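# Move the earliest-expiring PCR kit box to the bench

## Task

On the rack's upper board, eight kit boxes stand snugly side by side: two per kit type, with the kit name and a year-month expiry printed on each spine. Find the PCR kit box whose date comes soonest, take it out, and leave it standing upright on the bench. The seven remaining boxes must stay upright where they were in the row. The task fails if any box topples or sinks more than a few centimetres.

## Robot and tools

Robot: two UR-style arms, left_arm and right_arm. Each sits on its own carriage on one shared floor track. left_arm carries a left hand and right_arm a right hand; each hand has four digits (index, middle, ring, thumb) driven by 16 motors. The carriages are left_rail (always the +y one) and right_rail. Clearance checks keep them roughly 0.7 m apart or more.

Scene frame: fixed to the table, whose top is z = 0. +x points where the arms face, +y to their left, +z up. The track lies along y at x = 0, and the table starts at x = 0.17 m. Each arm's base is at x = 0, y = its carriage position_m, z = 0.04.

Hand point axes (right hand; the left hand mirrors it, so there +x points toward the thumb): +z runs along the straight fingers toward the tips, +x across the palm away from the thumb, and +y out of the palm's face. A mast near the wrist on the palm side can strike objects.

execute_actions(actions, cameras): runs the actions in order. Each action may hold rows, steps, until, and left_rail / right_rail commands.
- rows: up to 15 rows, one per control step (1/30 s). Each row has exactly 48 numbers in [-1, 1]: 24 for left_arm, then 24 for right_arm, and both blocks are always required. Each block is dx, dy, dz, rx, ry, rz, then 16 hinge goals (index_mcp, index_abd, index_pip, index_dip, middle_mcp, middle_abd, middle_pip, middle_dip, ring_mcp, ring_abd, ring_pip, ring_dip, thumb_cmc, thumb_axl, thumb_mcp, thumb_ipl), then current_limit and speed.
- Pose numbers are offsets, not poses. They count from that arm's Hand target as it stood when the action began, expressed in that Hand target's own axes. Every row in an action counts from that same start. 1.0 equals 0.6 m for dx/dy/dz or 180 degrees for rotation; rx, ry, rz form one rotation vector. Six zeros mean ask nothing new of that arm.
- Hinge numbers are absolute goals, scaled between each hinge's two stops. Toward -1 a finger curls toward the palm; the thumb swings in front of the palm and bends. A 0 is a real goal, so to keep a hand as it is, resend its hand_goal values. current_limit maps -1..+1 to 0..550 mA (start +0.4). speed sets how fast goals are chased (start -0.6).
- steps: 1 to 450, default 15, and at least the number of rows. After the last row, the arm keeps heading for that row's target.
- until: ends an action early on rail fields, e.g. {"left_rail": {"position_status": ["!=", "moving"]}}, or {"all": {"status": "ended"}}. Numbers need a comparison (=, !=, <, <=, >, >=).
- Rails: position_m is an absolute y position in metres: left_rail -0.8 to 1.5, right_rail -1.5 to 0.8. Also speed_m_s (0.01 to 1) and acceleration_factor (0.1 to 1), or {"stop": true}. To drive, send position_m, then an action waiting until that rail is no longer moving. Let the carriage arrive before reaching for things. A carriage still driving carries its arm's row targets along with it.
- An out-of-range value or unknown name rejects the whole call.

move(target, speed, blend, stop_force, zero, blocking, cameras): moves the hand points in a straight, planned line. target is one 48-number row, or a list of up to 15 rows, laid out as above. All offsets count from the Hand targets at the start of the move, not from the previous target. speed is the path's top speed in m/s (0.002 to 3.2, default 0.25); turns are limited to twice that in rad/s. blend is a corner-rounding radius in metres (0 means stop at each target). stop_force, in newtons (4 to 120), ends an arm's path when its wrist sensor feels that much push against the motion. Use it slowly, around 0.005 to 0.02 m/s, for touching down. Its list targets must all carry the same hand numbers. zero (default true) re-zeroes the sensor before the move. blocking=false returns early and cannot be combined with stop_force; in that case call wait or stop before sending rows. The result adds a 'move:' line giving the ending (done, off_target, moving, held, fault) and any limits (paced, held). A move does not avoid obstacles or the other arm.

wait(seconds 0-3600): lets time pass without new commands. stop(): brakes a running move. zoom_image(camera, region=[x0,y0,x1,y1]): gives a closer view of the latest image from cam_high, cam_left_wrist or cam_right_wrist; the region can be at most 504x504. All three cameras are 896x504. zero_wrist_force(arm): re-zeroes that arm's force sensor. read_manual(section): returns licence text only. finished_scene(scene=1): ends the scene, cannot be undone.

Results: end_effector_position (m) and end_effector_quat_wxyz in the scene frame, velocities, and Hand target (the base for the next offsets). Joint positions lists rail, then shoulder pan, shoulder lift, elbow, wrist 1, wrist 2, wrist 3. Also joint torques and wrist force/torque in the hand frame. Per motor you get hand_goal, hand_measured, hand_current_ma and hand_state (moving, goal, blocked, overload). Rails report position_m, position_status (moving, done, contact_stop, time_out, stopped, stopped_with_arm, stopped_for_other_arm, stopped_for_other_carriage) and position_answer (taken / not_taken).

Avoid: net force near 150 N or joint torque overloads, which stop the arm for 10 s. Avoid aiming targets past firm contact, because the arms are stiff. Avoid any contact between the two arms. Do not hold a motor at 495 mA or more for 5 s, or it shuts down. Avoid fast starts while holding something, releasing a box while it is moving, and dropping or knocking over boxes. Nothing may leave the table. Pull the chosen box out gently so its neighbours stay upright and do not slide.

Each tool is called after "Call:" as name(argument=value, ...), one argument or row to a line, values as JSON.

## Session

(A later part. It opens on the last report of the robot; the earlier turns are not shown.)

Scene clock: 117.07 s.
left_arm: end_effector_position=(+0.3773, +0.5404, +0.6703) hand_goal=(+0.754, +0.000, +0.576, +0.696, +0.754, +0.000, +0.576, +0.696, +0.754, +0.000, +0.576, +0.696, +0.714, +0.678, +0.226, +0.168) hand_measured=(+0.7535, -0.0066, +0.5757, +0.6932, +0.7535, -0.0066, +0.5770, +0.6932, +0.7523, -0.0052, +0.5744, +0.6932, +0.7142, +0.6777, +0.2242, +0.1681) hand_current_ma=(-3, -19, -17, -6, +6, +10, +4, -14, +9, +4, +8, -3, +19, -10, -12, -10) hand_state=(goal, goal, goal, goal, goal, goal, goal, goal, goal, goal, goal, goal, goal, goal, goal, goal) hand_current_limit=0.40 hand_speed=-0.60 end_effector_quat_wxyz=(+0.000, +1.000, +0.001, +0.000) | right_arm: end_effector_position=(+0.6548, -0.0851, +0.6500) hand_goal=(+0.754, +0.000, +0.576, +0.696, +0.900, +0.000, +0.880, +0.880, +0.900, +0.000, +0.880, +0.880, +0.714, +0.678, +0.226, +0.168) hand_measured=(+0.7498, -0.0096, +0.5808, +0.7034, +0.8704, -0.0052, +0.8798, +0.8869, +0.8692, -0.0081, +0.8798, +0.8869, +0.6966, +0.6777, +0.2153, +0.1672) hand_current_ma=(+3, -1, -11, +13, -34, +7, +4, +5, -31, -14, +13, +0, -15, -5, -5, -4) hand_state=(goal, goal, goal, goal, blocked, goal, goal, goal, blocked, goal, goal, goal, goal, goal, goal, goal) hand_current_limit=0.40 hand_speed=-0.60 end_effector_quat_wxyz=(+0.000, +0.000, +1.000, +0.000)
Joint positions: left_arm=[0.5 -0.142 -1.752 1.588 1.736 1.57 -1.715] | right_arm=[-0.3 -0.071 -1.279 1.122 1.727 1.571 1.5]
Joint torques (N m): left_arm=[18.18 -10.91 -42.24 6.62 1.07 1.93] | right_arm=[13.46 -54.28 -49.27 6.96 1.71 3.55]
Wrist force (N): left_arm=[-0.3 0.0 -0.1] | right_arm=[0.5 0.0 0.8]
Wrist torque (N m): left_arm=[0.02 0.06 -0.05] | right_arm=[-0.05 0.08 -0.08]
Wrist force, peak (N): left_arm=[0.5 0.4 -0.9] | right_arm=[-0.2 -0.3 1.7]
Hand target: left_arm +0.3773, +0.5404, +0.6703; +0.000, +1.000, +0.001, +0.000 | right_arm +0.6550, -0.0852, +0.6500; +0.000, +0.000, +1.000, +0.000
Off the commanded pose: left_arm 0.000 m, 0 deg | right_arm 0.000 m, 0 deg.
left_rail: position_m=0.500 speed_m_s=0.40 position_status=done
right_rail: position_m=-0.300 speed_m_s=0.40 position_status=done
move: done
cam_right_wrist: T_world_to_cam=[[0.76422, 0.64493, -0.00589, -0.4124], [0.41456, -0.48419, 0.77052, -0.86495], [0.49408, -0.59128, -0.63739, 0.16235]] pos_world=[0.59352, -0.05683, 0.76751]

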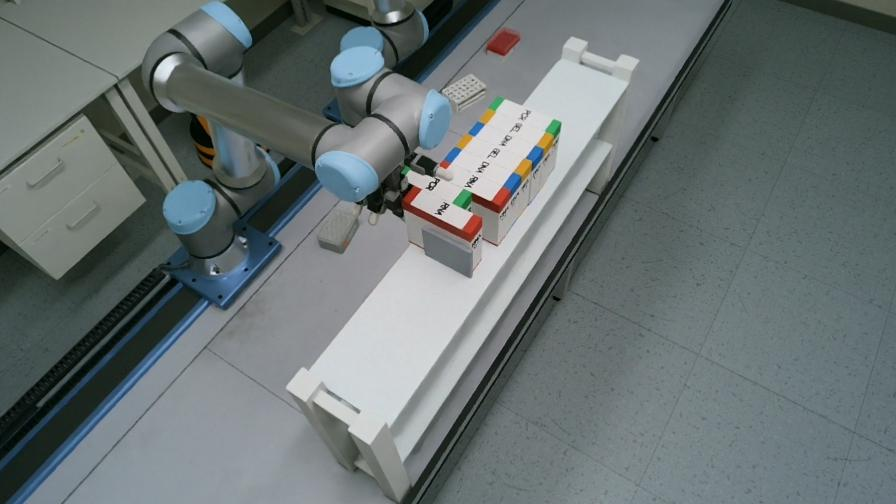

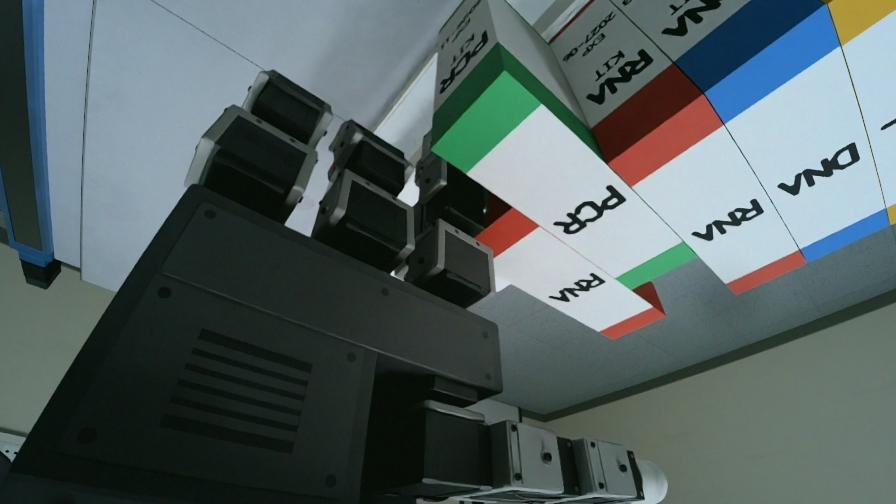

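Call:
move(
  target=[0,0,0,0,0,0,0.754,0,0.576,0.696,0.754,0,0.576,0.696,0.754,0,0.576,0.696,0.714,0.678,0.226,0.168,0.4,-0.6,-0.02,0,0,0,0,0,0.754,0,0.576,0.696,0.9,0,0.88,0.88,0.9,0,0.88,0.88,0.714,0.678,0.226,0.168,0.4,-0.6],
  cameras=["cam_high","cam_right_wrist"],
  speed=0.04,
)

Call:
zoom_image(
  camera="cam_high",
  region=[400, 180, 520, 290],
)

Call:
zoom_image(
  camera="cam_right_wrist",
  region=[400, 0, 890, 400],
)

Scene clock: 118.73 s.
left_arm: end_effector_position=(+0.3773, +0.5404, +0.6703) hand_goal=(+0.754, +0.000, +0.576, +0.696, +0.754, +0.000, +0.576, +0.696, +0.754, +0.000, +0.576, +0.696, +0.714, +0.678, +0.226, +0.168) hand_measured=(+0.7523, -0.0052, +0.5770, +0.6932, +0.7523, -0.0066, +0.5770, +0.6945, +0.7523, -0.0066, +0.5744, +0.6920, +0.7154, +0.6767, +0.2222, +0.1681) hand_current_ma=(-10, -1, -14, +9, +3, +5, -10, -14, +4, -3, -8, -3, +21, +2, -11, -18) hand_state=(goal, goal, goal, goal, goal, goal, goal, goal, goal, goal, goal, goal, goal, goal, goal, goal) hand_current_limit=0.40 hand_speed=-0.60 end_effector_quat_wxyz=(+0.000, +1.000, +0.001, +0.000) | right_arm: end_effector_position=(+0.6668, -0.0852, +0.6500) hand_goal=(+0.754, +0.000, +0.576, +0.696, +0.900, +0.000, +0.880, +0.880, +0.900, +0.000, +0.880, +0.880, +0.714, +0.678, +0.226, +0.168) hand_measured=(+0.7498, -0.0110, +0.5795, +0.7034, +0.8716, -0.0052, +0.8798, +0.8869, +0.8692, -0.0081, +0.8798, +0.8869, +0.6966, +0.6777, +0.2163, +0.1681) hand_current_ma=(+0, -7, -8, +24, -41, +1, +10, +7, -30, -3, +2, +1, -14, -9, -18, -18) hand_state=(goal, goal, goal, goal, blocked, goal, goal, goal, blocked, goal, goal, goal, goal, goal, goal, goal) hand_current_limit=0.40 hand_speed=-0.60 end_effector_quat_wxyz=(+0.000, +0.000, +1.000, +0.000)
Joint positions: left_arm=[0.5 -0.142 -1.752 1.588 1.736 1.57 -1.715] | right_arm=[-0.3 -0.069 -1.257 1.093 1.734 1.571 1.501]
Joint torques (N m): left_arm=[17.95 -10.41 -42.09 6.66 1.2 1.7] | right_arm=[12.53 -58.45 -51.07 6.84 2.51 3.66]
Wrist force (N): left_arm=[-0.1 0.0 -0.2] | right_arm=[0.7 -0.1 0.8]
Wrist torque (N m): left_arm=[0.03 0.03 -0.04] | right_arm=[-0.04 0.07 -0.08]
Wrist force, peak (N): left_arm=[0.2 0.4 -0.8] | right_arm=[1.3 0.0 0.9]
Hand target: left_arm +0.3773, +0.5404, +0.6703; +0.000, +1.000, +0.001, +0.000 | right_arm +0.6670, -0.0852, +0.6500; +0.000, +0.000, +1.000, +0.000
Off the commanded pose: left_arm 0.000 m, 0 deg | right_arm 0.000 m, 0 deg.
left_rail: position_m=0.500 speed_m_s=0.40 position_status=done
right_rail: position_m=-0.300 speed_m_s=0.40 position_status=done
move: done
cam_right_wrist: T_world_to_cam=[[0.76422, 0.64493, -0.00598, -0.42151], [0.41458, -0.48412, 0.77055, -0.86996], [0.49405, -0.59135, -0.63735, 0.15641]] pos_world=[0.60552, -0.05683, 0.76751]

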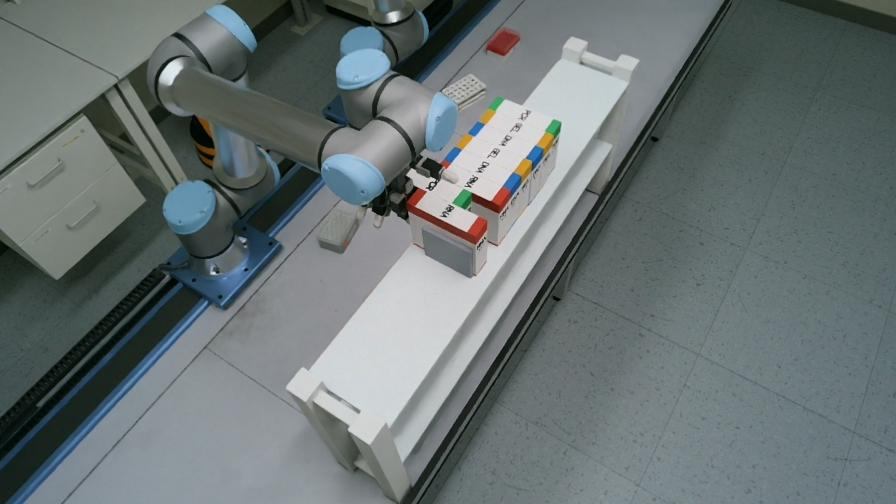

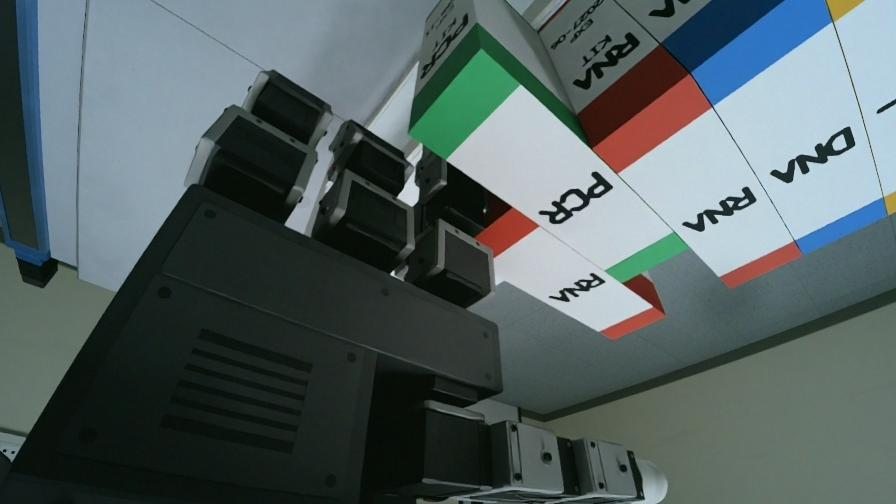

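Scaled by 4.200 from the camera's image (finer frame: 1280x720).

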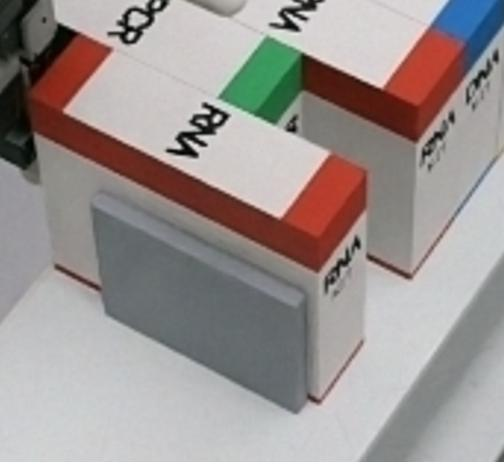

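Scaled by 1.029 from the camera's image (finer frame: 1280x720).

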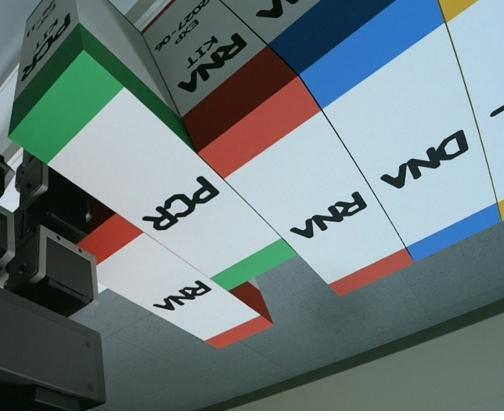

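Call:
move(
  target=[
    [0,0,0,0,0,0,0.754,0,0.576,0.696,0.754,0,0.576,0.696,0.754,0,0.576,0.696,0.714,0.678,0.226,0.168,0.4,-0.6,0.015,0,0,0,0,0,0.754,0,0.576,0.696,0.754,0,0.576,0.696,0.9,0,0.88,0.88,0.714,0.678,0.226,0.168,0.4,-0.6],
    [0,0,0,0,0,0,0.754,0,0.576,0.696,0.754,0,0.576,0.696,0.754,0,0.576,0.696,0.714,0.678,0.226,0.168,0.4,-0.6,0.015,0,0,0,0,0,0.754,0,0.576,0.696,0.754,0,0.576,0.696,0.9,0,0.88,0.88,-0.43,0.678,0.226,0.168,0.4,-0.6],
    [0,0,0,0,0,0,0.754,0,0.576,0.696,0.754,0,0.576,0.696,0.754,0,0.576,0.696,0.714,0.678,0.226,0.168,0.4,-0.6,0.015,0,0,0,0,0,0.754,0,0.576,0.696,0.754,0,0.576,0.696,0.9,0,0.88,0.88,-0.43,0.678,-0.056,-0.319,0.4,-0.6],
  ],
  cameras=["cam_high","cam_right_wrist"],
  speed=0.05,
)

Call:
zoom_image(
  camera="cam_right_wrist",
  region=[400, 0, 890, 400],
)

Call:
zoom_image(
  camera="cam_high",
  region=[380, 120, 520, 290],
)

Scene clock: 126.30 s.
left_arm: end_effector_position=(+0.3773, +0.5404, +0.6703) hand_goal=(+0.754, +0.000, +0.576, +0.696, +0.754, +0.000, +0.576, +0.696, +0.754, +0.000, +0.576, +0.696, +0.714, +0.678, +0.226, +0.168) hand_measured=(+0.7523, -0.0052, +0.5757, +0.6945, +0.7523, -0.0066, +0.5757, +0.6945, +0.7511, -0.0052, +0.5744, +0.6920, +0.7142, +0.6777, +0.2222, +0.1681) hand_current_ma=(-8, -5, -4, +0, -8, +2, +5, -10, +11, -5, +9, -7, +6, -11, -13, -2) hand_state=(goal, goal, goal, goal, goal, goal, goal, goal, goal, goal, goal, goal, goal, goal, goal, goal) hand_current_limit=0.40 hand_speed=-0.60 end_effector_quat_wxyz=(+0.000, +1.000, +0.001, +0.000) | right_arm: end_effector_position=(+0.6580, -0.0852, +0.6500) hand_goal=(+0.754, +0.000, +0.576, +0.696, +0.754, +0.000, +0.576, +0.696, +0.900, +0.000, +0.880, +0.880, -0.430, +0.678, -0.056, -0.318) hand_measured=(+0.7498, -0.0052, +0.5795, +0.7034, +0.7474, -0.0052, +0.5795, +0.7034, +0.8692, -0.0081, +0.8798, +0.8856, -0.4299, +0.6777, -0.0687, -0.3149) hand_current_ma=(+6, +2, -3, +19, -10, +6, +12, +5, -30, -6, +5, +4, +4, -4, -18, -2) hand_state=(goal, goal, goal, goal, goal, goal, goal, goal, blocked, goal, goal, goal, goal, goal, goal, goal) hand_current_limit=0.40 hand_speed=-0.60 end_effector_quat_wxyz=(+0.000, +0.000, +1.000, +0.000)
Joint positions: left_arm=[0.5 -0.142 -1.752 1.588 1.736 1.57 -1.715] | right_arm=[-0.3 -0.07 -1.273 1.114 1.729 1.571 1.5]
Joint torques (N m): left_arm=[18.32 -10.34 -42.33 6.63 0.9 2] | right_arm=[-14.16 -69.34 -29.57 0.29 2.19 -2.56]
Wrist force (N): left_arm=[0.5 0.5 -0.3] | right_arm=[0.1 -0.2 0.4]
Wrist torque (N m): left_arm=[0.11 -0.06 0.00] | right_arm=[0.01 -0.02 0.13]
Wrist force, peak (N): left_arm=[0.4 1.0 -0.4] | right_arm=[0.7 -0.1 1.2]
Hand target: left_arm +0.3773, +0.5404, +0.6703; +0.000, +1.000, +0.001, +0.000 | right_arm +0.6580, -0.0852, +0.6500; +0.000, +0.000, +1.000, +0.000
Off the commanded pose: left_arm 0.000 m, 0 deg | right_arm 0.000 m, 0 deg.
left_rail: position_m=0.500 speed_m_s=0.40 position_status=done
right_rail: position_m=-0.300 speed_m_s=0.40 position_status=done
move: done
cam_right_wrist: T_world_to_cam=[[0.76419, 0.64497, -0.00604, -0.41472], [0.41464, -0.48407, 0.77055, -0.86634], [0.49405, -0.59135, -0.63735, 0.16075]] pos_world=[0.59672, -0.05683, 0.76751]

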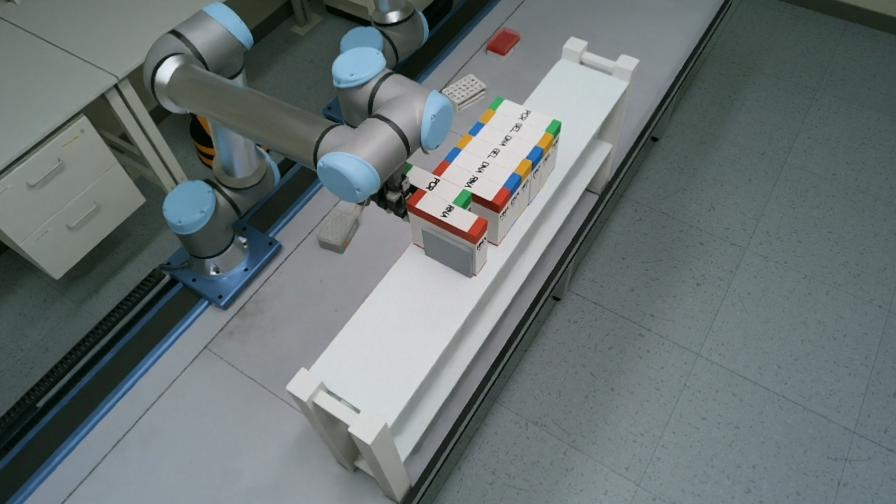

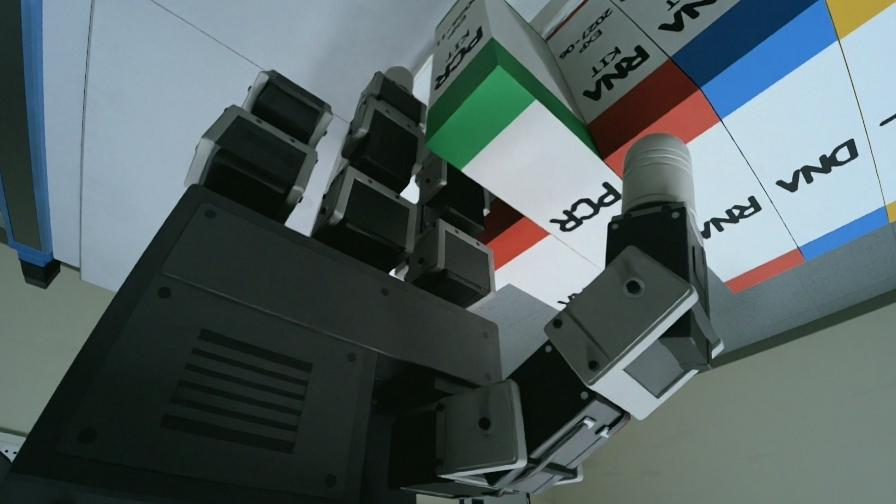

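Scaled by 1.029 from the camera's image (finer frame: 1280x720).

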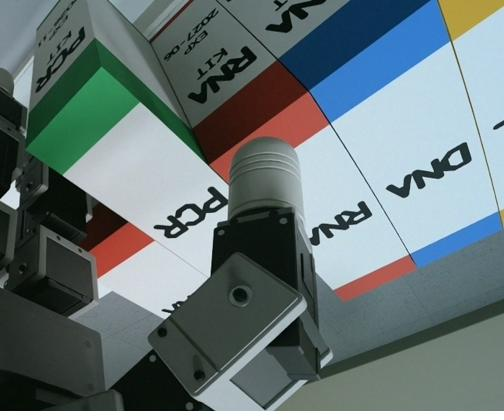

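Scaled by 2.965 from the camera's image (finer frame: 1280x720).

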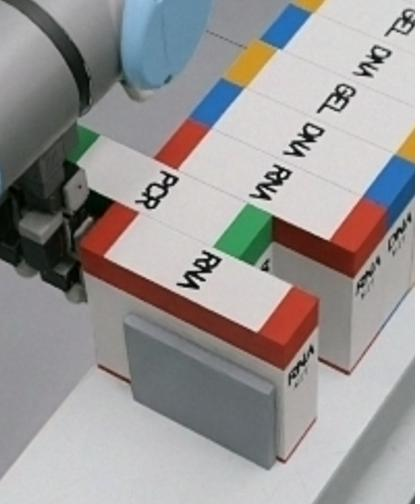

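Call:
move(
  target=[0,0,0,0,0,0,0.754,0,0.576,0.696,0.754,0,0.576,0.696,0.754,0,0.576,0.696,0.714,0.678,0.226,0.168,0.4,-0.6,0,0.05,0,0,0,0,0.754,0,0.576,0.696,0.754,0,0.576,0.696,0.9,0,0.88,0.88,-0.43,0.678,-0.056,-0.319,0.4,-0.6],
  cameras=["cam_high","cam_right_wrist"],
  speed=0.01,
  stop_force=4,
)

Call:
zoom_image(
  camera="cam_right_wrist",
  region=[400, 0, 890, 400],
)

Call:
zoom_image(
  camera="cam_high",
  region=[380, 120, 520, 290],
)

Scene clock: 132.30 s.
left_arm: end_effector_position=(+0.3773, +0.5404, +0.6703) hand_goal=(+0.754, +0.000, +0.576, +0.696, +0.754, +0.000, +0.576, +0.696, +0.754, +0.000, +0.576, +0.696, +0.714, +0.678, +0.226, +0.168) hand_measured=(+0.7523, -0.0066, +0.5770, +0.6945, +0.7523, -0.0081, +0.5770, +0.6945, +0.7535, -0.0066, +0.5744, +0.6932, +0.7142, +0.6767, +0.2232, +0.1672) hand_current_ma=(-6, -11, -15, +5, -11, -2, -1, +4, +7, +3, -15, +8, +10, +6, -16, -9) hand_state=(goal, goal, goal, goal, goal, goal, goal, goal, goal, goal, goal, goal, goal, goal, goal, goal) hand_current_limit=0.40 hand_speed=-0.60 end_effector_quat_wxyz=(+0.000, +1.000, +0.001, +0.000) | right_arm: end_effector_position=(+0.6579, -0.0625, +0.6500) hand_goal=(+0.754, +0.000, +0.576, +0.696, +0.754, +0.000, +0.576, +0.696, +0.900, +0.000, +0.880, +0.880, -0.430, +0.678, -0.056, -0.318) hand_measured=(+0.7969, -0.0008, +0.5795, +0.7022, +0.7583, -0.0052, +0.5795, +0.7034, +0.8692, -0.0081, +0.8798, +0.8856, -0.4299, +0.6767, -0.0687, -0.3149) hand_current_ma=(+50, +8, +1, +11, +4, +6, +13, +13, -29, -4, +10, -1, +5, -6, -12, -9) hand_state=(blocked, goal, goal, goal, goal, goal, goal, goal, blocked, goal, goal, goal, goal, goal, goal, goal) hand_current_limit=0.40 hand_speed=-0.60 end_effector_quat_wxyz=(+0.000, +0.000, +1.000, +0.000)
Joint positions: left_arm=[0.5 -0.142 -1.752 1.588 1.736 1.57 -1.715] | right_arm=[-0.3 -0.034 -1.264 1.102 1.732 1.571 1.536]
Joint torques (N m): left_arm=[16.52 -10.64 -42.15 6.53 0.92 1.96] | right_arm=[-14.38 -70.35 -29.16 1.36 -0.34 -3.38]
Wrist force (N): left_arm=[0.2 0.1 -0.2] | right_arm=[-0.2 -1.4 0.2]
Wrist torque (N m): left_arm=[0.04 -0.01 -0.02] | right_arm=[0.02 0.03 0.01]
Wrist force, peak (N): left_arm=[0.6 0.0 -0.9] | right_arm=[1.1 -4.4 -1.4]
Hand target: left_arm +0.3773, +0.5404, +0.6703; +0.000, +1.000, +0.001, +0.000 | right_arm +0.6579, -0.0625, +0.6500; +0.000, +0.000, +1.000, +0.000 (not the last commanded pose)
Off the commanded pose: left_arm 0.000 m, 0 deg | right_arm 0.007 m, 0 deg.
left_rail: position_m=0.500 speed_m_s=0.40 position_status=done
right_rail: position_m=-0.300 speed_m_s=0.40 position_status=done
move: contact (right_arm)
cam_right_wrist: T_world_to_cam=[[0.76419, 0.64497, -0.00604, -0.42936], [0.41464, -0.48407, 0.77055, -0.85535], [0.49405, -0.59135, -0.63735, 0.17418]] pos_world=[0.59672, -0.03413, 0.76751]

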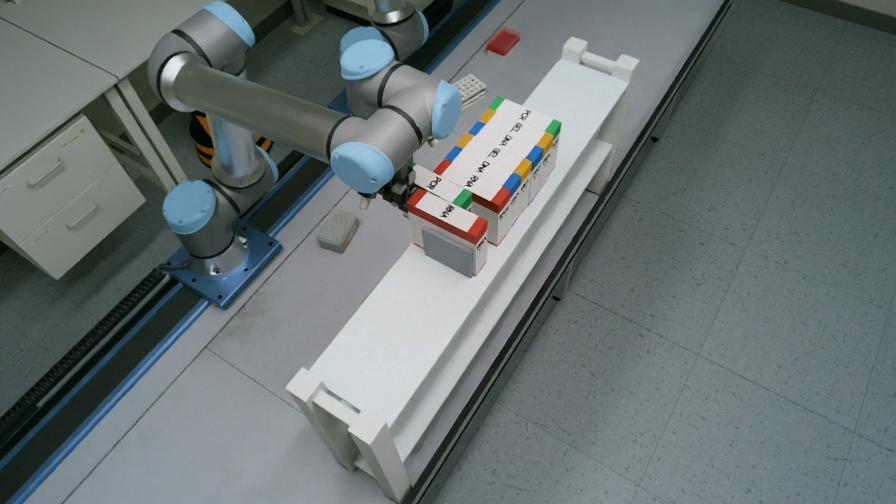

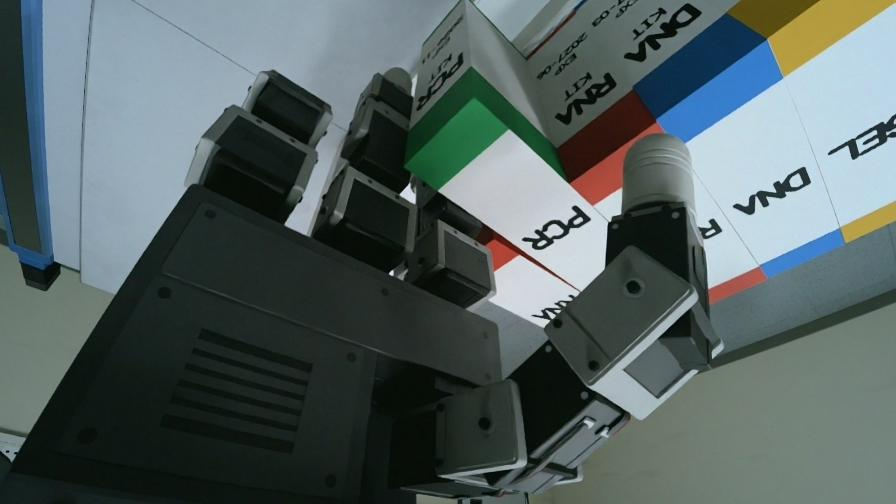

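Scaled by 1.029 from the camera's image (finer frame: 1280x720).

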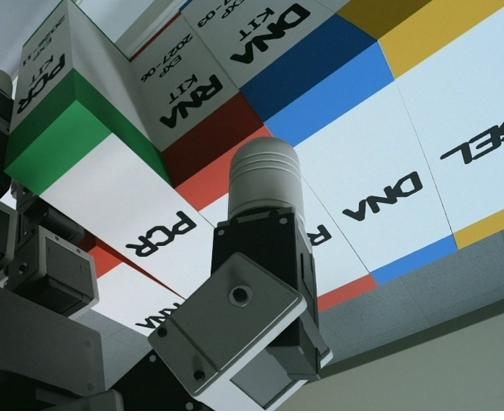

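Scaled by 2.965 from the camera's image (finer frame: 1280x720).

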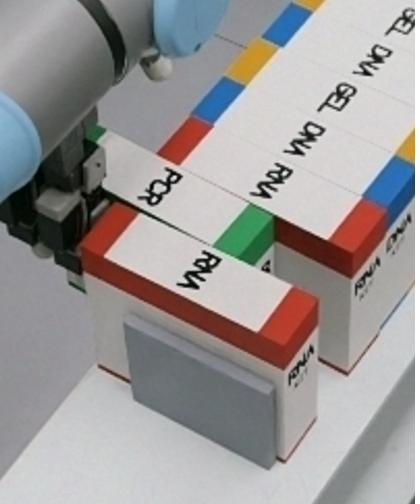

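Call:
move(
  target=[
    [0,0,0,0,0,0,0.754,0,0.576,0.696,0.754,0,0.576,0.696,0.754,0,0.576,0.696,0.714,0.678,0.226,0.168,0.4,-0.6,0,-0.0125,0,0,0,0,0.754,0,0.576,0.696,0.754,0,0.576,0.696,0.9,0,0.88,0.88,-0.43,0.678,-0.056,-0.319,0.4,-0.6],
    [0,0,0,0,0,0,0.754,0,0.576,0.696,0.754,0,0.576,0.696,0.754,0,0.576,0.696,0.714,0.678,0.226,0.168,0.4,-0.6,-0.0083,-0.0125,0.0583,0,0,0,0.754,0,0.576,0.696,0.754,0,0.576,0.696,0.9,0,0.88,0.88,-0.43,0.678,-0.056,-0.319,0.4,-0.6],
  ],
  cameras=["cam_high","cam_right_wrist"],
  speed=0.03,
)

Call:
zoom_image(
  camera="cam_right_wrist",
  region=[400, 0, 890, 400],
)

Scene clock: 135.40 s.
left_arm: end_effector_position=(+0.3773, +0.5404, +0.6703) hand_goal=(+0.754, +0.000, +0.576, +0.696, +0.754, +0.000, +0.576, +0.696, +0.754, +0.000, +0.576, +0.696, +0.714, +0.678, +0.226, +0.168) hand_measured=(+0.7523, -0.0066, +0.5757, +0.6932, +0.7523, -0.0066, +0.5757, +0.6945, +0.7535, -0.0052, +0.5744, +0.6932, +0.7142, +0.6767, +0.2232, +0.1681) hand_current_ma=(+1, -10, -12, -10, +2, +6, +2, -13, +4, +1, -7, -2, +11, -1, -9, +0) hand_state=(goal, goal, goal, goal, goal, goal, goal, goal, goal, goal, goal, goal, goal, goal, goal, goal) hand_current_limit=0.40 hand_speed=-0.60 end_effector_quat_wxyz=(+0.000, +1.000, +0.001, +0.000) | right_arm: end_effector_position=(+0.6629, -0.0700, +0.6152) hand_goal=(+0.754, +0.000, +0.576, +0.696, +0.754, +0.000, +0.576, +0.696, +0.900, +0.000, +0.880, +0.880, -0.430, +0.678, -0.056, -0.318) hand_measured=(+0.7571, -0.0037, +0.5808, +0.6996, +0.7547, -0.0052, +0.5795, +0.7034, +0.8692, -0.0081, +0.8798, +0.8869, -0.4299, +0.6777, -0.0697, -0.3149) hand_current_ma=(+16, +6, -8, +12, -2, +6, +9, +8, -30, -8, +6, -5, +0, -3, -16, -4) hand_state=(goal, goal, goal, goal, goal, goal, goal, goal, blocked, goal, goal, goal, goal, goal, goal, goal) hand_current_limit=0.40 hand_speed=-0.60 end_effector_quat_wxyz=(+0.000, +0.000, +1.000, +0.000)
Joint positions: left_arm=[0.5 -0.142 -1.752 1.588 1.736 1.57 -1.715] | right_arm=[-0.3 -0.046 -1.266 1.167 1.669 1.571 1.525]
Joint torques (N m): left_arm=[17.75 -9.87 -42.22 6.44 0.64 2.06] | right_arm=[12.84 -53.24 -32.61 0.75 2.49 3]
Wrist force (N): left_arm=[0.1 0.2 -0.4] | right_arm=[0.3 -0.2 0.5]
Wrist torque (N m): left_arm=[0.07 0.00 -0.03] | right_arm=[-0.03 -0.04 0.08]
Wrist force, peak (N): left_arm=[0.4 -0.1 -0.9] | right_arm=[0.0 -1.6 0.3]
Hand target: left_arm +0.3773, +0.5404, +0.6703; +0.000, +1.000, +0.001, +0.000 | right_arm +0.6630, -0.0700, +0.6150; +0.000, +0.000, +1.000, +0.000
Off the commanded pose: left_arm 0.000 m, 0 deg | right_arm 0.000 m, 0 deg.
left_rail: position_m=0.500 speed_m_s=0.40 position_status=done
right_rail: position_m=-0.300 speed_m_s=0.40 position_status=done
move: done
cam_right_wrist: T_world_to_cam=[[0.76419, 0.64497, -0.00604, -0.42849], [0.41464, -0.48407, 0.77055, -0.83437], [0.49405, -0.59135, -0.63735, 0.1451]] pos_world=[0.60172, -0.04173, 0.73281]

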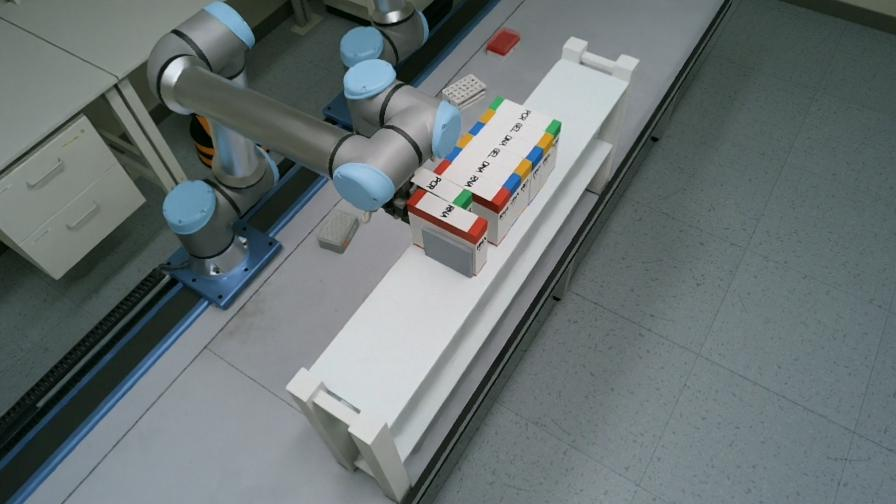

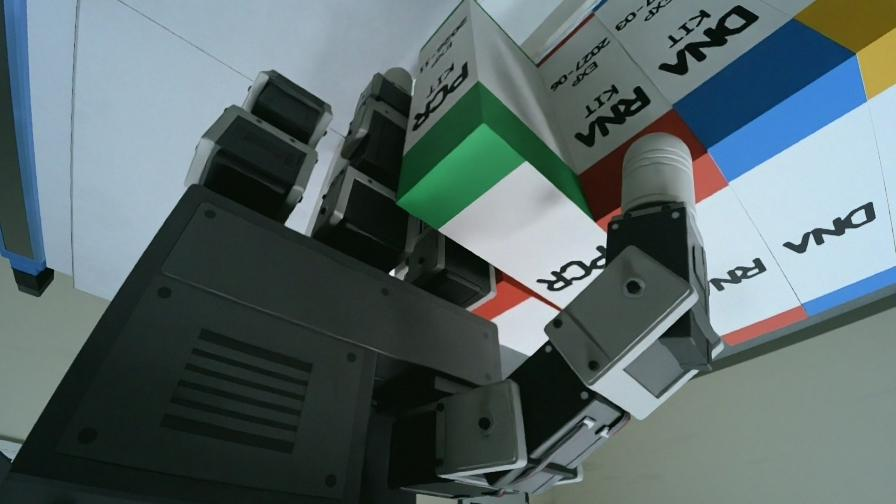

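Scaled by 1.029 from the camera's image (finer frame: 1280x720).

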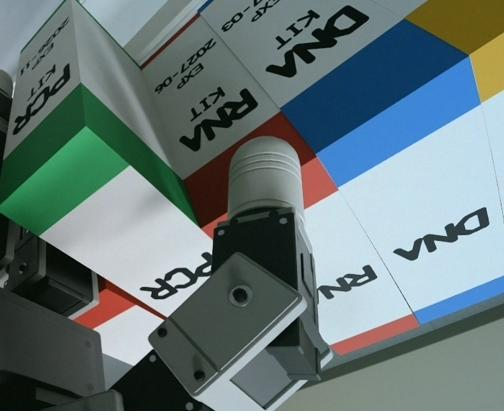

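Call:
execute_actions(
  actions=[
    {"rows":[[0,0,0,0,0,0,0.754,0,0.576,0.696,0.754,0,0.576,0.696,0.754,0,0.576,0.696,0.714,0.678,0.226,0.168,0.4,-0.6,0,0,0,0,0,0,0.73,0,0.576,0.68,0.73,0,0.576,0.68,0.9,0,0.88,0.88,-0.43,0.678,-0.449,-0.35,0.5,-0.88]],"steps":75},
  ],
  cameras=["cam_high","cam_right_wrist"],
)

Call:
zoom_image(
  camera="cam_right_wrist",
  region=[400, 0, 890, 400],
)

Call:
zoom_image(
  camera="cam_high",
  region=[380, 120, 520, 290],
)

Scene clock: 138.80 s.
left_arm: end_effector_position=(+0.3773, +0.5404, +0.6703) hand_goal=(+0.754, +0.000, +0.576, +0.696, +0.754, +0.000, +0.576, +0.696, +0.754, +0.000, +0.576, +0.696, +0.714, +0.678, +0.226, +0.168) hand_measured=(+0.7523, -0.0066, +0.5770, +0.6932, +0.7523, -0.0081, +0.5770, +0.6945, +0.7535, -0.0066, +0.5744, +0.6932, +0.7154, +0.6777, +0.2232, +0.1681) hand_current_ma=(+1, -8, -2, -6, +5, +2, +3, -12, -3, +0, -5, -12, +5, +5, -8, -1) hand_state=(goal, goal, goal, goal, goal, goal, goal, goal, goal, goal, goal, goal, goal, goal, goal, goal) hand_current_limit=0.40 hand_speed=-0.60 end_effector_quat_wxyz=(+0.000, +1.000, +0.001, +0.000) | right_arm: end_effector_position=(+0.6630, -0.0700, +0.6150) hand_goal=(+0.730, +0.000, +0.576, +0.680, +0.730, +0.000, +0.576, +0.680, +0.900, +0.000, +0.880, +0.880, -0.430, +0.678, -0.448, -0.350) hand_measured=(+0.7402, -0.0037, +0.5834, +0.6945, +0.7366, -0.0052, +0.5834, +0.6945, +0.8692, -0.0081, +0.8798, +0.8869, -0.4299, +0.6756, -0.2775, -0.3283) hand_current_ma=(+18, +2, -7, +15, +3, +10, +18, +21, -34, -13, +8, +1, +4, -8, +230, +20) hand_state=(goal, goal, goal, goal, goal, goal, goal, goal, blocked, goal, goal, goal, goal, goal, blocked, blocked) hand_current_limit=0.50 hand_speed=-0.88 end_effector_quat_wxyz=(+0.000, +0.000, +1.000, +0.000)
Joint positions: left_arm=[0.5 -0.142 -1.752 1.588 1.736 1.57 -1.715] | right_arm=[-0.3 -0.046 -1.266 1.167 1.669 1.571 1.525]
Joint torques (N m): left_arm=[17.29 -9.38 -42.34 6.59 0.55 1.88] | right_arm=[10.85 -56.69 -29.61 0.46 -0.94 3.19]
Wrist force (N): left_arm=[0.0 0.3 -0.6] | right_arm=[0.0 0.9 -0.8]
Wrist torque (N m): left_arm=[0.10 0.02 -0.04] | right_arm=[0.05 -0.02 0.05]
Wrist force, peak (N): left_arm=[0.1 0.3 -0.9] | right_arm=[0.3 0.7 -0.9]
Hand target: left_arm +0.3773, +0.5404, +0.6703; +0.000, +1.000, +0.001, +0.000 | right_arm +0.6630, -0.0700, +0.6150; +0.000, +0.000, +1.000, +0.000
Off the commanded pose: left_arm 0.000 m, 0 deg | right_arm 0.000 m, 0 deg.
left_rail: position_m=0.500 speed_m_s=0.40 position_status=done
right_rail: position_m=-0.300 speed_m_s=0.40 position_status=done
cam_right_wrist: T_world_to_cam=[[0.76419, 0.64497, -0.00604, -0.42855], [0.41464, -0.48407, 0.77055, -0.83417], [0.49405, -0.59135, -0.63735, 0.14503]] pos_world=[0.60172, -0.04163, 0.73261]

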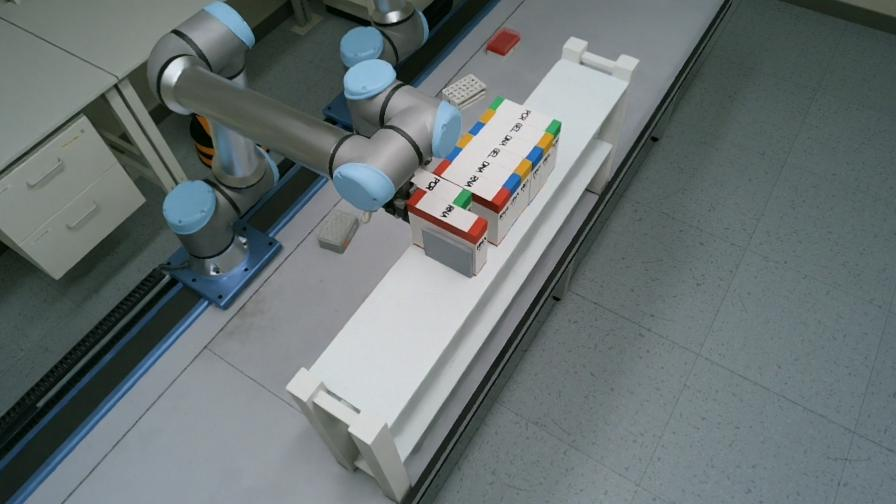

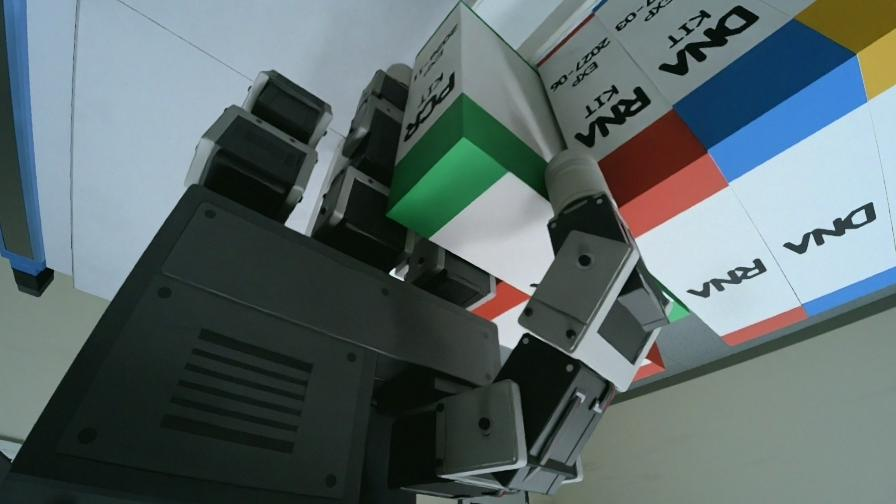

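Scaled by 1.029 from the camera's image (finer frame: 1280x720).

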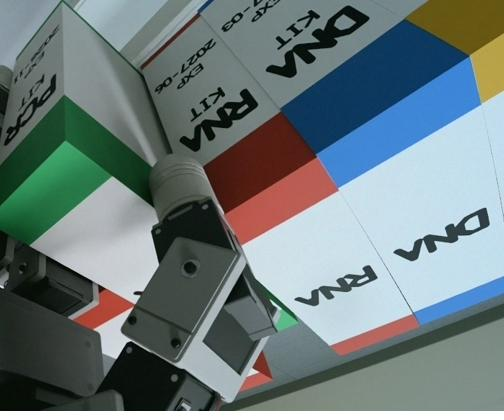

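Scaled by 2.965 from the camera's image (finer frame: 1280x720).

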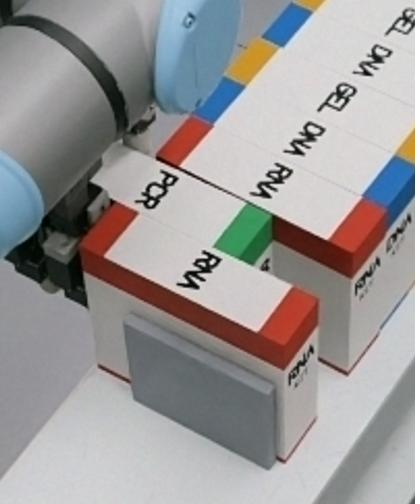

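Call:
execute_actions(
  actions=[
    {"rows":[[0,0,0,0,0,0,0.754,0,0.576,0.696,0.754,0,0.576,0.696,0.754,0,0.576,0.696,0.714,0.678,0.226,0.168,0.4,-0.6,0,0,0,0,0,0,0.71,0,0.576,0.66,0.71,0,0.576,0.66,0.9,0,0.88,0.88,-0.43,0.678,-0.7,-0.5,0.6,-0.88]],"steps":60},
  ],
  cameras=["cam_right_wrist"],
)

Call:
zoom_image(
  camera="cam_right_wrist",
  region=[400, 0, 890, 400],
)

Scene clock: 142.17 s.
left_arm: end_effector_position=(+0.3773, +0.5404, +0.6703) hand_goal=(+0.754, +0.000, +0.576, +0.696, +0.754, +0.000, +0.576, +0.696, +0.754, +0.000, +0.576, +0.696, +0.714, +0.678, +0.226, +0.168) hand_measured=(+0.7535, -0.0052, +0.5757, +0.6945, +0.7535, -0.0066, +0.5770, +0.6945, +0.7535, -0.0066, +0.5744, +0.6932, +0.7142, +0.6777, +0.2222, +0.1681) hand_current_ma=(-4, -14, -12, +11, -9, -2, -8, -3, +2, -4, +19, -5, +0, -6, +0, +0) hand_state=(goal, goal, goal, goal, goal, goal, goal, goal, goal, goal, goal, goal, goal, goal, goal, goal) hand_current_limit=0.40 hand_speed=-0.60 end_effector_quat_wxyz=(+0.000, +1.000, +0.001, +0.000) | right_arm: end_effector_position=(+0.6630, -0.0700, +0.6150) hand_goal=(+0.710, +0.000, +0.576, +0.660, +0.710, +0.000, +0.576, +0.660, +0.900, +0.000, +0.880, +0.880, -0.430, +0.678, -0.700, -0.500) hand_measured=(+0.7426, -0.0037, +0.5808, +0.6818, +0.7390, -0.0037, +0.5834, +0.6780, +0.8692, -0.0081, +0.8798, +0.8869, -0.4299, +0.6756, -0.2785, -0.3321) hand_current_ma=(+45, +0, -5, +26, +29, +6, +13, +17, -30, -5, +7, -5, +2, -7, +441, +229) hand_state=(blocked, goal, goal, blocked, blocked, goal, goal, goal, blocked, goal, goal, goal, goal, goal, blocked, blocked) hand_current_limit=0.60 hand_speed=-0.88 end_effector_quat_wxyz=(+0.000, +0.000, +1.000, +0.000)
Joint positions: left_arm=[0.5 -0.142 -1.752 1.588 1.736 1.57 -1.715] | right_arm=[-0.3 -0.046 -1.266 1.167 1.669 1.571 1.525]
Joint torques (N m): left_arm=[17.21 -9.51 -41.51 6.75 0.65 2.07] | right_arm=[9.04 -59 -29.29 0.51 -3.94 3.19]
Wrist force (N): left_arm=[0.2 0.4 -0.4] | right_arm=[0.3 0.1 -0.3]
Wrist torque (N m): left_arm=[0.10 -0.01 -0.03] | right_arm=[0.08 -0.04 0.07]
Wrist force, peak (N): left_arm=[0.5 0.5 -0.7] | right_arm=[0.4 1.0 -0.8]
Hand target: left_arm +0.3773, +0.5404, +0.6703; +0.000, +1.000, +0.001, +0.000 | right_arm +0.6630, -0.0700, +0.6150; +0.000, +0.000, +1.000, +0.000
Off the commanded pose: left_arm 0.000 m, 0 deg | right_arm 0.000 m, 0 deg.
left_rail: position_m=0.500 speed_m_s=0.40 position_status=done
right_rail: position_m=-0.300 speed_m_s=0.40 position_status=done
cam_right_wrist: T_world_to_cam=[[0.76419, 0.64497, -0.00604, -0.42855], [0.41464, -0.48407, 0.77055, -0.83417], [0.49405, -0.59135, -0.63735, 0.14503]] pos_world=[0.60172, -0.04163, 0.73261]

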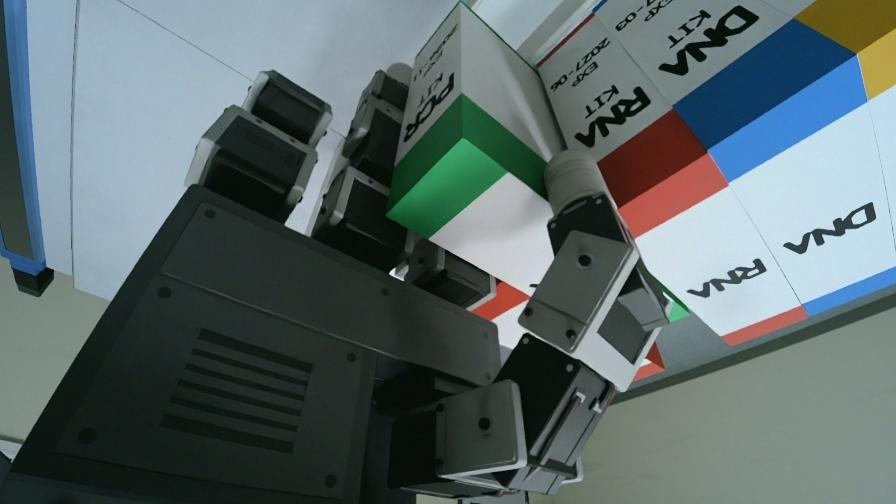

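Scaled by 1.029 from the camera's image (finer frame: 1280x720).

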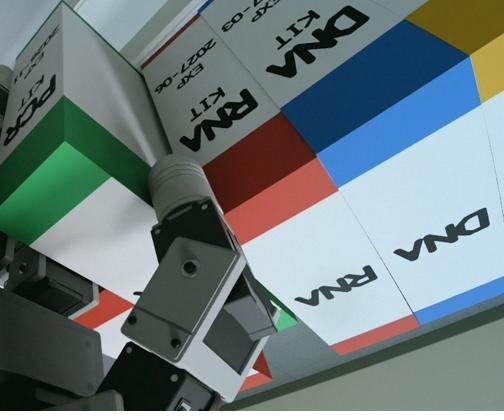

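Call:
zero_wrist_force(
  arm="right_arm",
)

Call:
move(
  target=[0,0,0,0,0,0,0.754,0,0.576,0.696,0.754,0,0.576,0.696,0.754,0,0.576,0.696,0.714,0.678,0.226,0.168,0.4,-0.6,0.0583,0,-0.0017,0,0,0,0.71,0,0.576,0.66,0.71,0,0.576,0.66,0.9,0,0.88,0.88,-0.43,0.678,-0.7,-0.5,0.6,-0.88],
  cameras=["cam_high","cam_right_wrist"],
  speed=0.04,
)

Call:
zoom_image(
  camera="cam_right_wrist",
  region=[400, 0, 890, 400],
)

Call:
zoom_image(
  camera="cam_high",
  region=[360, 110, 520, 290],
)

Wrist force sensor zeroed.

Scene clock: 144.77 s.
left_arm: end_effector_position=(+0.3773, +0.5404, +0.6703) hand_goal=(+0.754, +0.000, +0.576, +0.696, +0.754, +0.000, +0.576, +0.696, +0.754, +0.000, +0.576, +0.696, +0.714, +0.678, +0.226, +0.168) hand_measured=(+0.7523, -0.0066, +0.5770, +0.6945, +0.7523, -0.0066, +0.5782, +0.6945, +0.7523, -0.0052, +0.5744, +0.6932, +0.7142, +0.6777, +0.2232, +0.1681) hand_current_ma=(-7, -14, -8, -3, +2, -8, -4, -1, +10, -2, -6, +4, +3, -21, -5, +0) hand_state=(goal, goal, goal, goal, goal, goal, goal, goal, goal, goal, goal, goal, goal, goal, goal, goal) hand_current_limit=0.40 hand_speed=-0.60 end_effector_quat_wxyz=(+0.000, +1.000, +0.001, +0.000) | right_arm: end_effector_position=(+0.6282, -0.0700, +0.6160) hand_goal=(+0.710, +0.000, +0.576, +0.660, +0.710, +0.000, +0.576, +0.660, +0.900, +0.000, +0.880, +0.880, -0.430, +0.678, -0.700, -0.500) hand_measured=(+0.7450, -0.0096, +0.5808, +0.6754, +0.7414, -0.0066, +0.5795, +0.6754, +0.8692, -0.0081, +0.8798, +0.8869, -0.4311, +0.6777, -0.2805, -0.3331) hand_current_ma=(+42, -5, -4, +19, +29, -1, +13, +14, -33, -11, +10, -1, +1, -4, +440, +229) hand_state=(blocked, goal, goal, goal, blocked, goal, goal, goal, blocked, goal, goal, goal, goal, goal, blocked, blocked) hand_current_limit=0.60 hand_speed=-0.88 end_effector_quat_wxyz=(+0.000, +0.000, +1.000, +0.000) end_effector_velocity=(-0.002, +0.000, -0.001) end_effector_angular_velocity=(+0.000, +0.003, +0.000)
Joint positions: left_arm=[0.5 -0.142 -1.752 1.588 1.736 1.57 -1.715] | right_arm=[-0.3 -0.048 -1.327 1.244 1.653 1.571 1.522]
Joint velocities: left_arm=[within noise] | right_arm=[0 -0.001 -0.002 0.006 -0.001 0 -0.001]
Joint torques (N m): left_arm=[17.07 -10.07 -41.94 6.47 0.38 2.19] | right_arm=[-15.29 -68.02 -30.05 0.69 0.88 -3.27]
Wrist force (N, zeroed by zero_wrist_force on right_arm): left_arm=[0.0 0.6 -0.3] | right_arm=[-0.2 -0.2 2.8]
Wrist torque (N m, zeroed by zero_wrist_force on right_arm): left_arm=[0.11 0.01 -0.04] | right_arm=[-0.17 -0.04 0.03]
Wrist force, peak (N, zeroed by zero_wrist_force on right_arm): left_arm=[0.3 0.3 -1.0] | right_arm=[-0.4 -0.5 3.0]
Hand target: left_arm +0.3773, +0.5404, +0.6703; +0.000, +1.000, +0.001, +0.000 | right_arm +0.6280, -0.0700, +0.6160; +0.000, +0.000, +1.000, +0.000
Off the commanded pose: left_arm 0.000 m, 0 deg | right_arm 0.000 m, 0 deg.
left_rail: position_m=0.500 speed_m_s=0.40 position_status=done
right_rail: position_m=-0.300 speed_m_s=0.40 position_status=done
move: done
cam_right_wrist: T_world_to_cam=[[0.76419, 0.64497, -0.00604, -0.40189], [0.41464, -0.48407, 0.77055, -0.82048], [0.49405, -0.59135, -0.63735, 0.16274]] pos_world=[0.56692, -0.04173, 0.73351]

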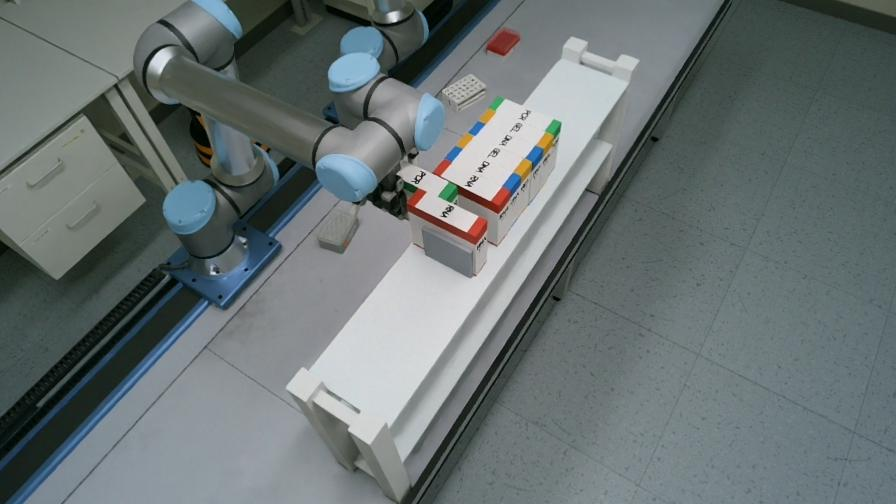

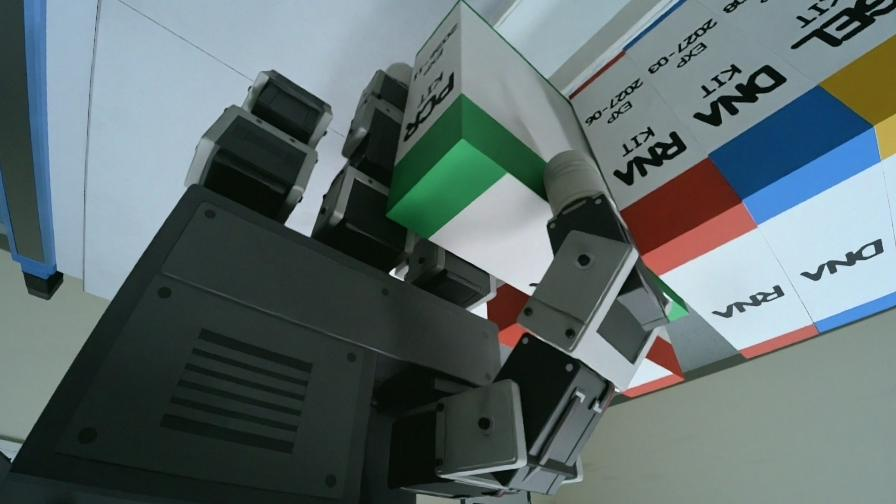

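Scaled by 1.029 from the camera's image (finer frame: 1280x720).

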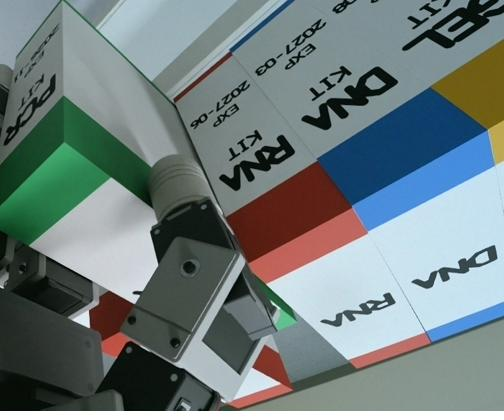

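Scaled by 2.800 from the camera's image (finer frame: 1280x720).

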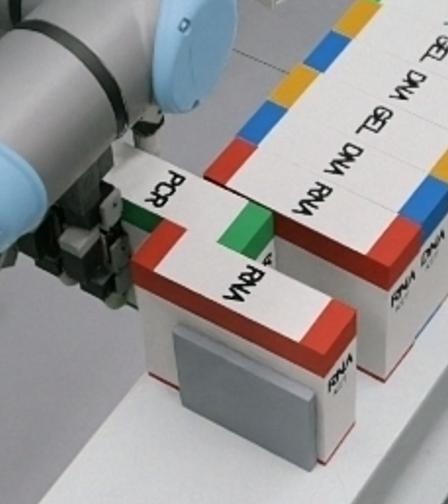

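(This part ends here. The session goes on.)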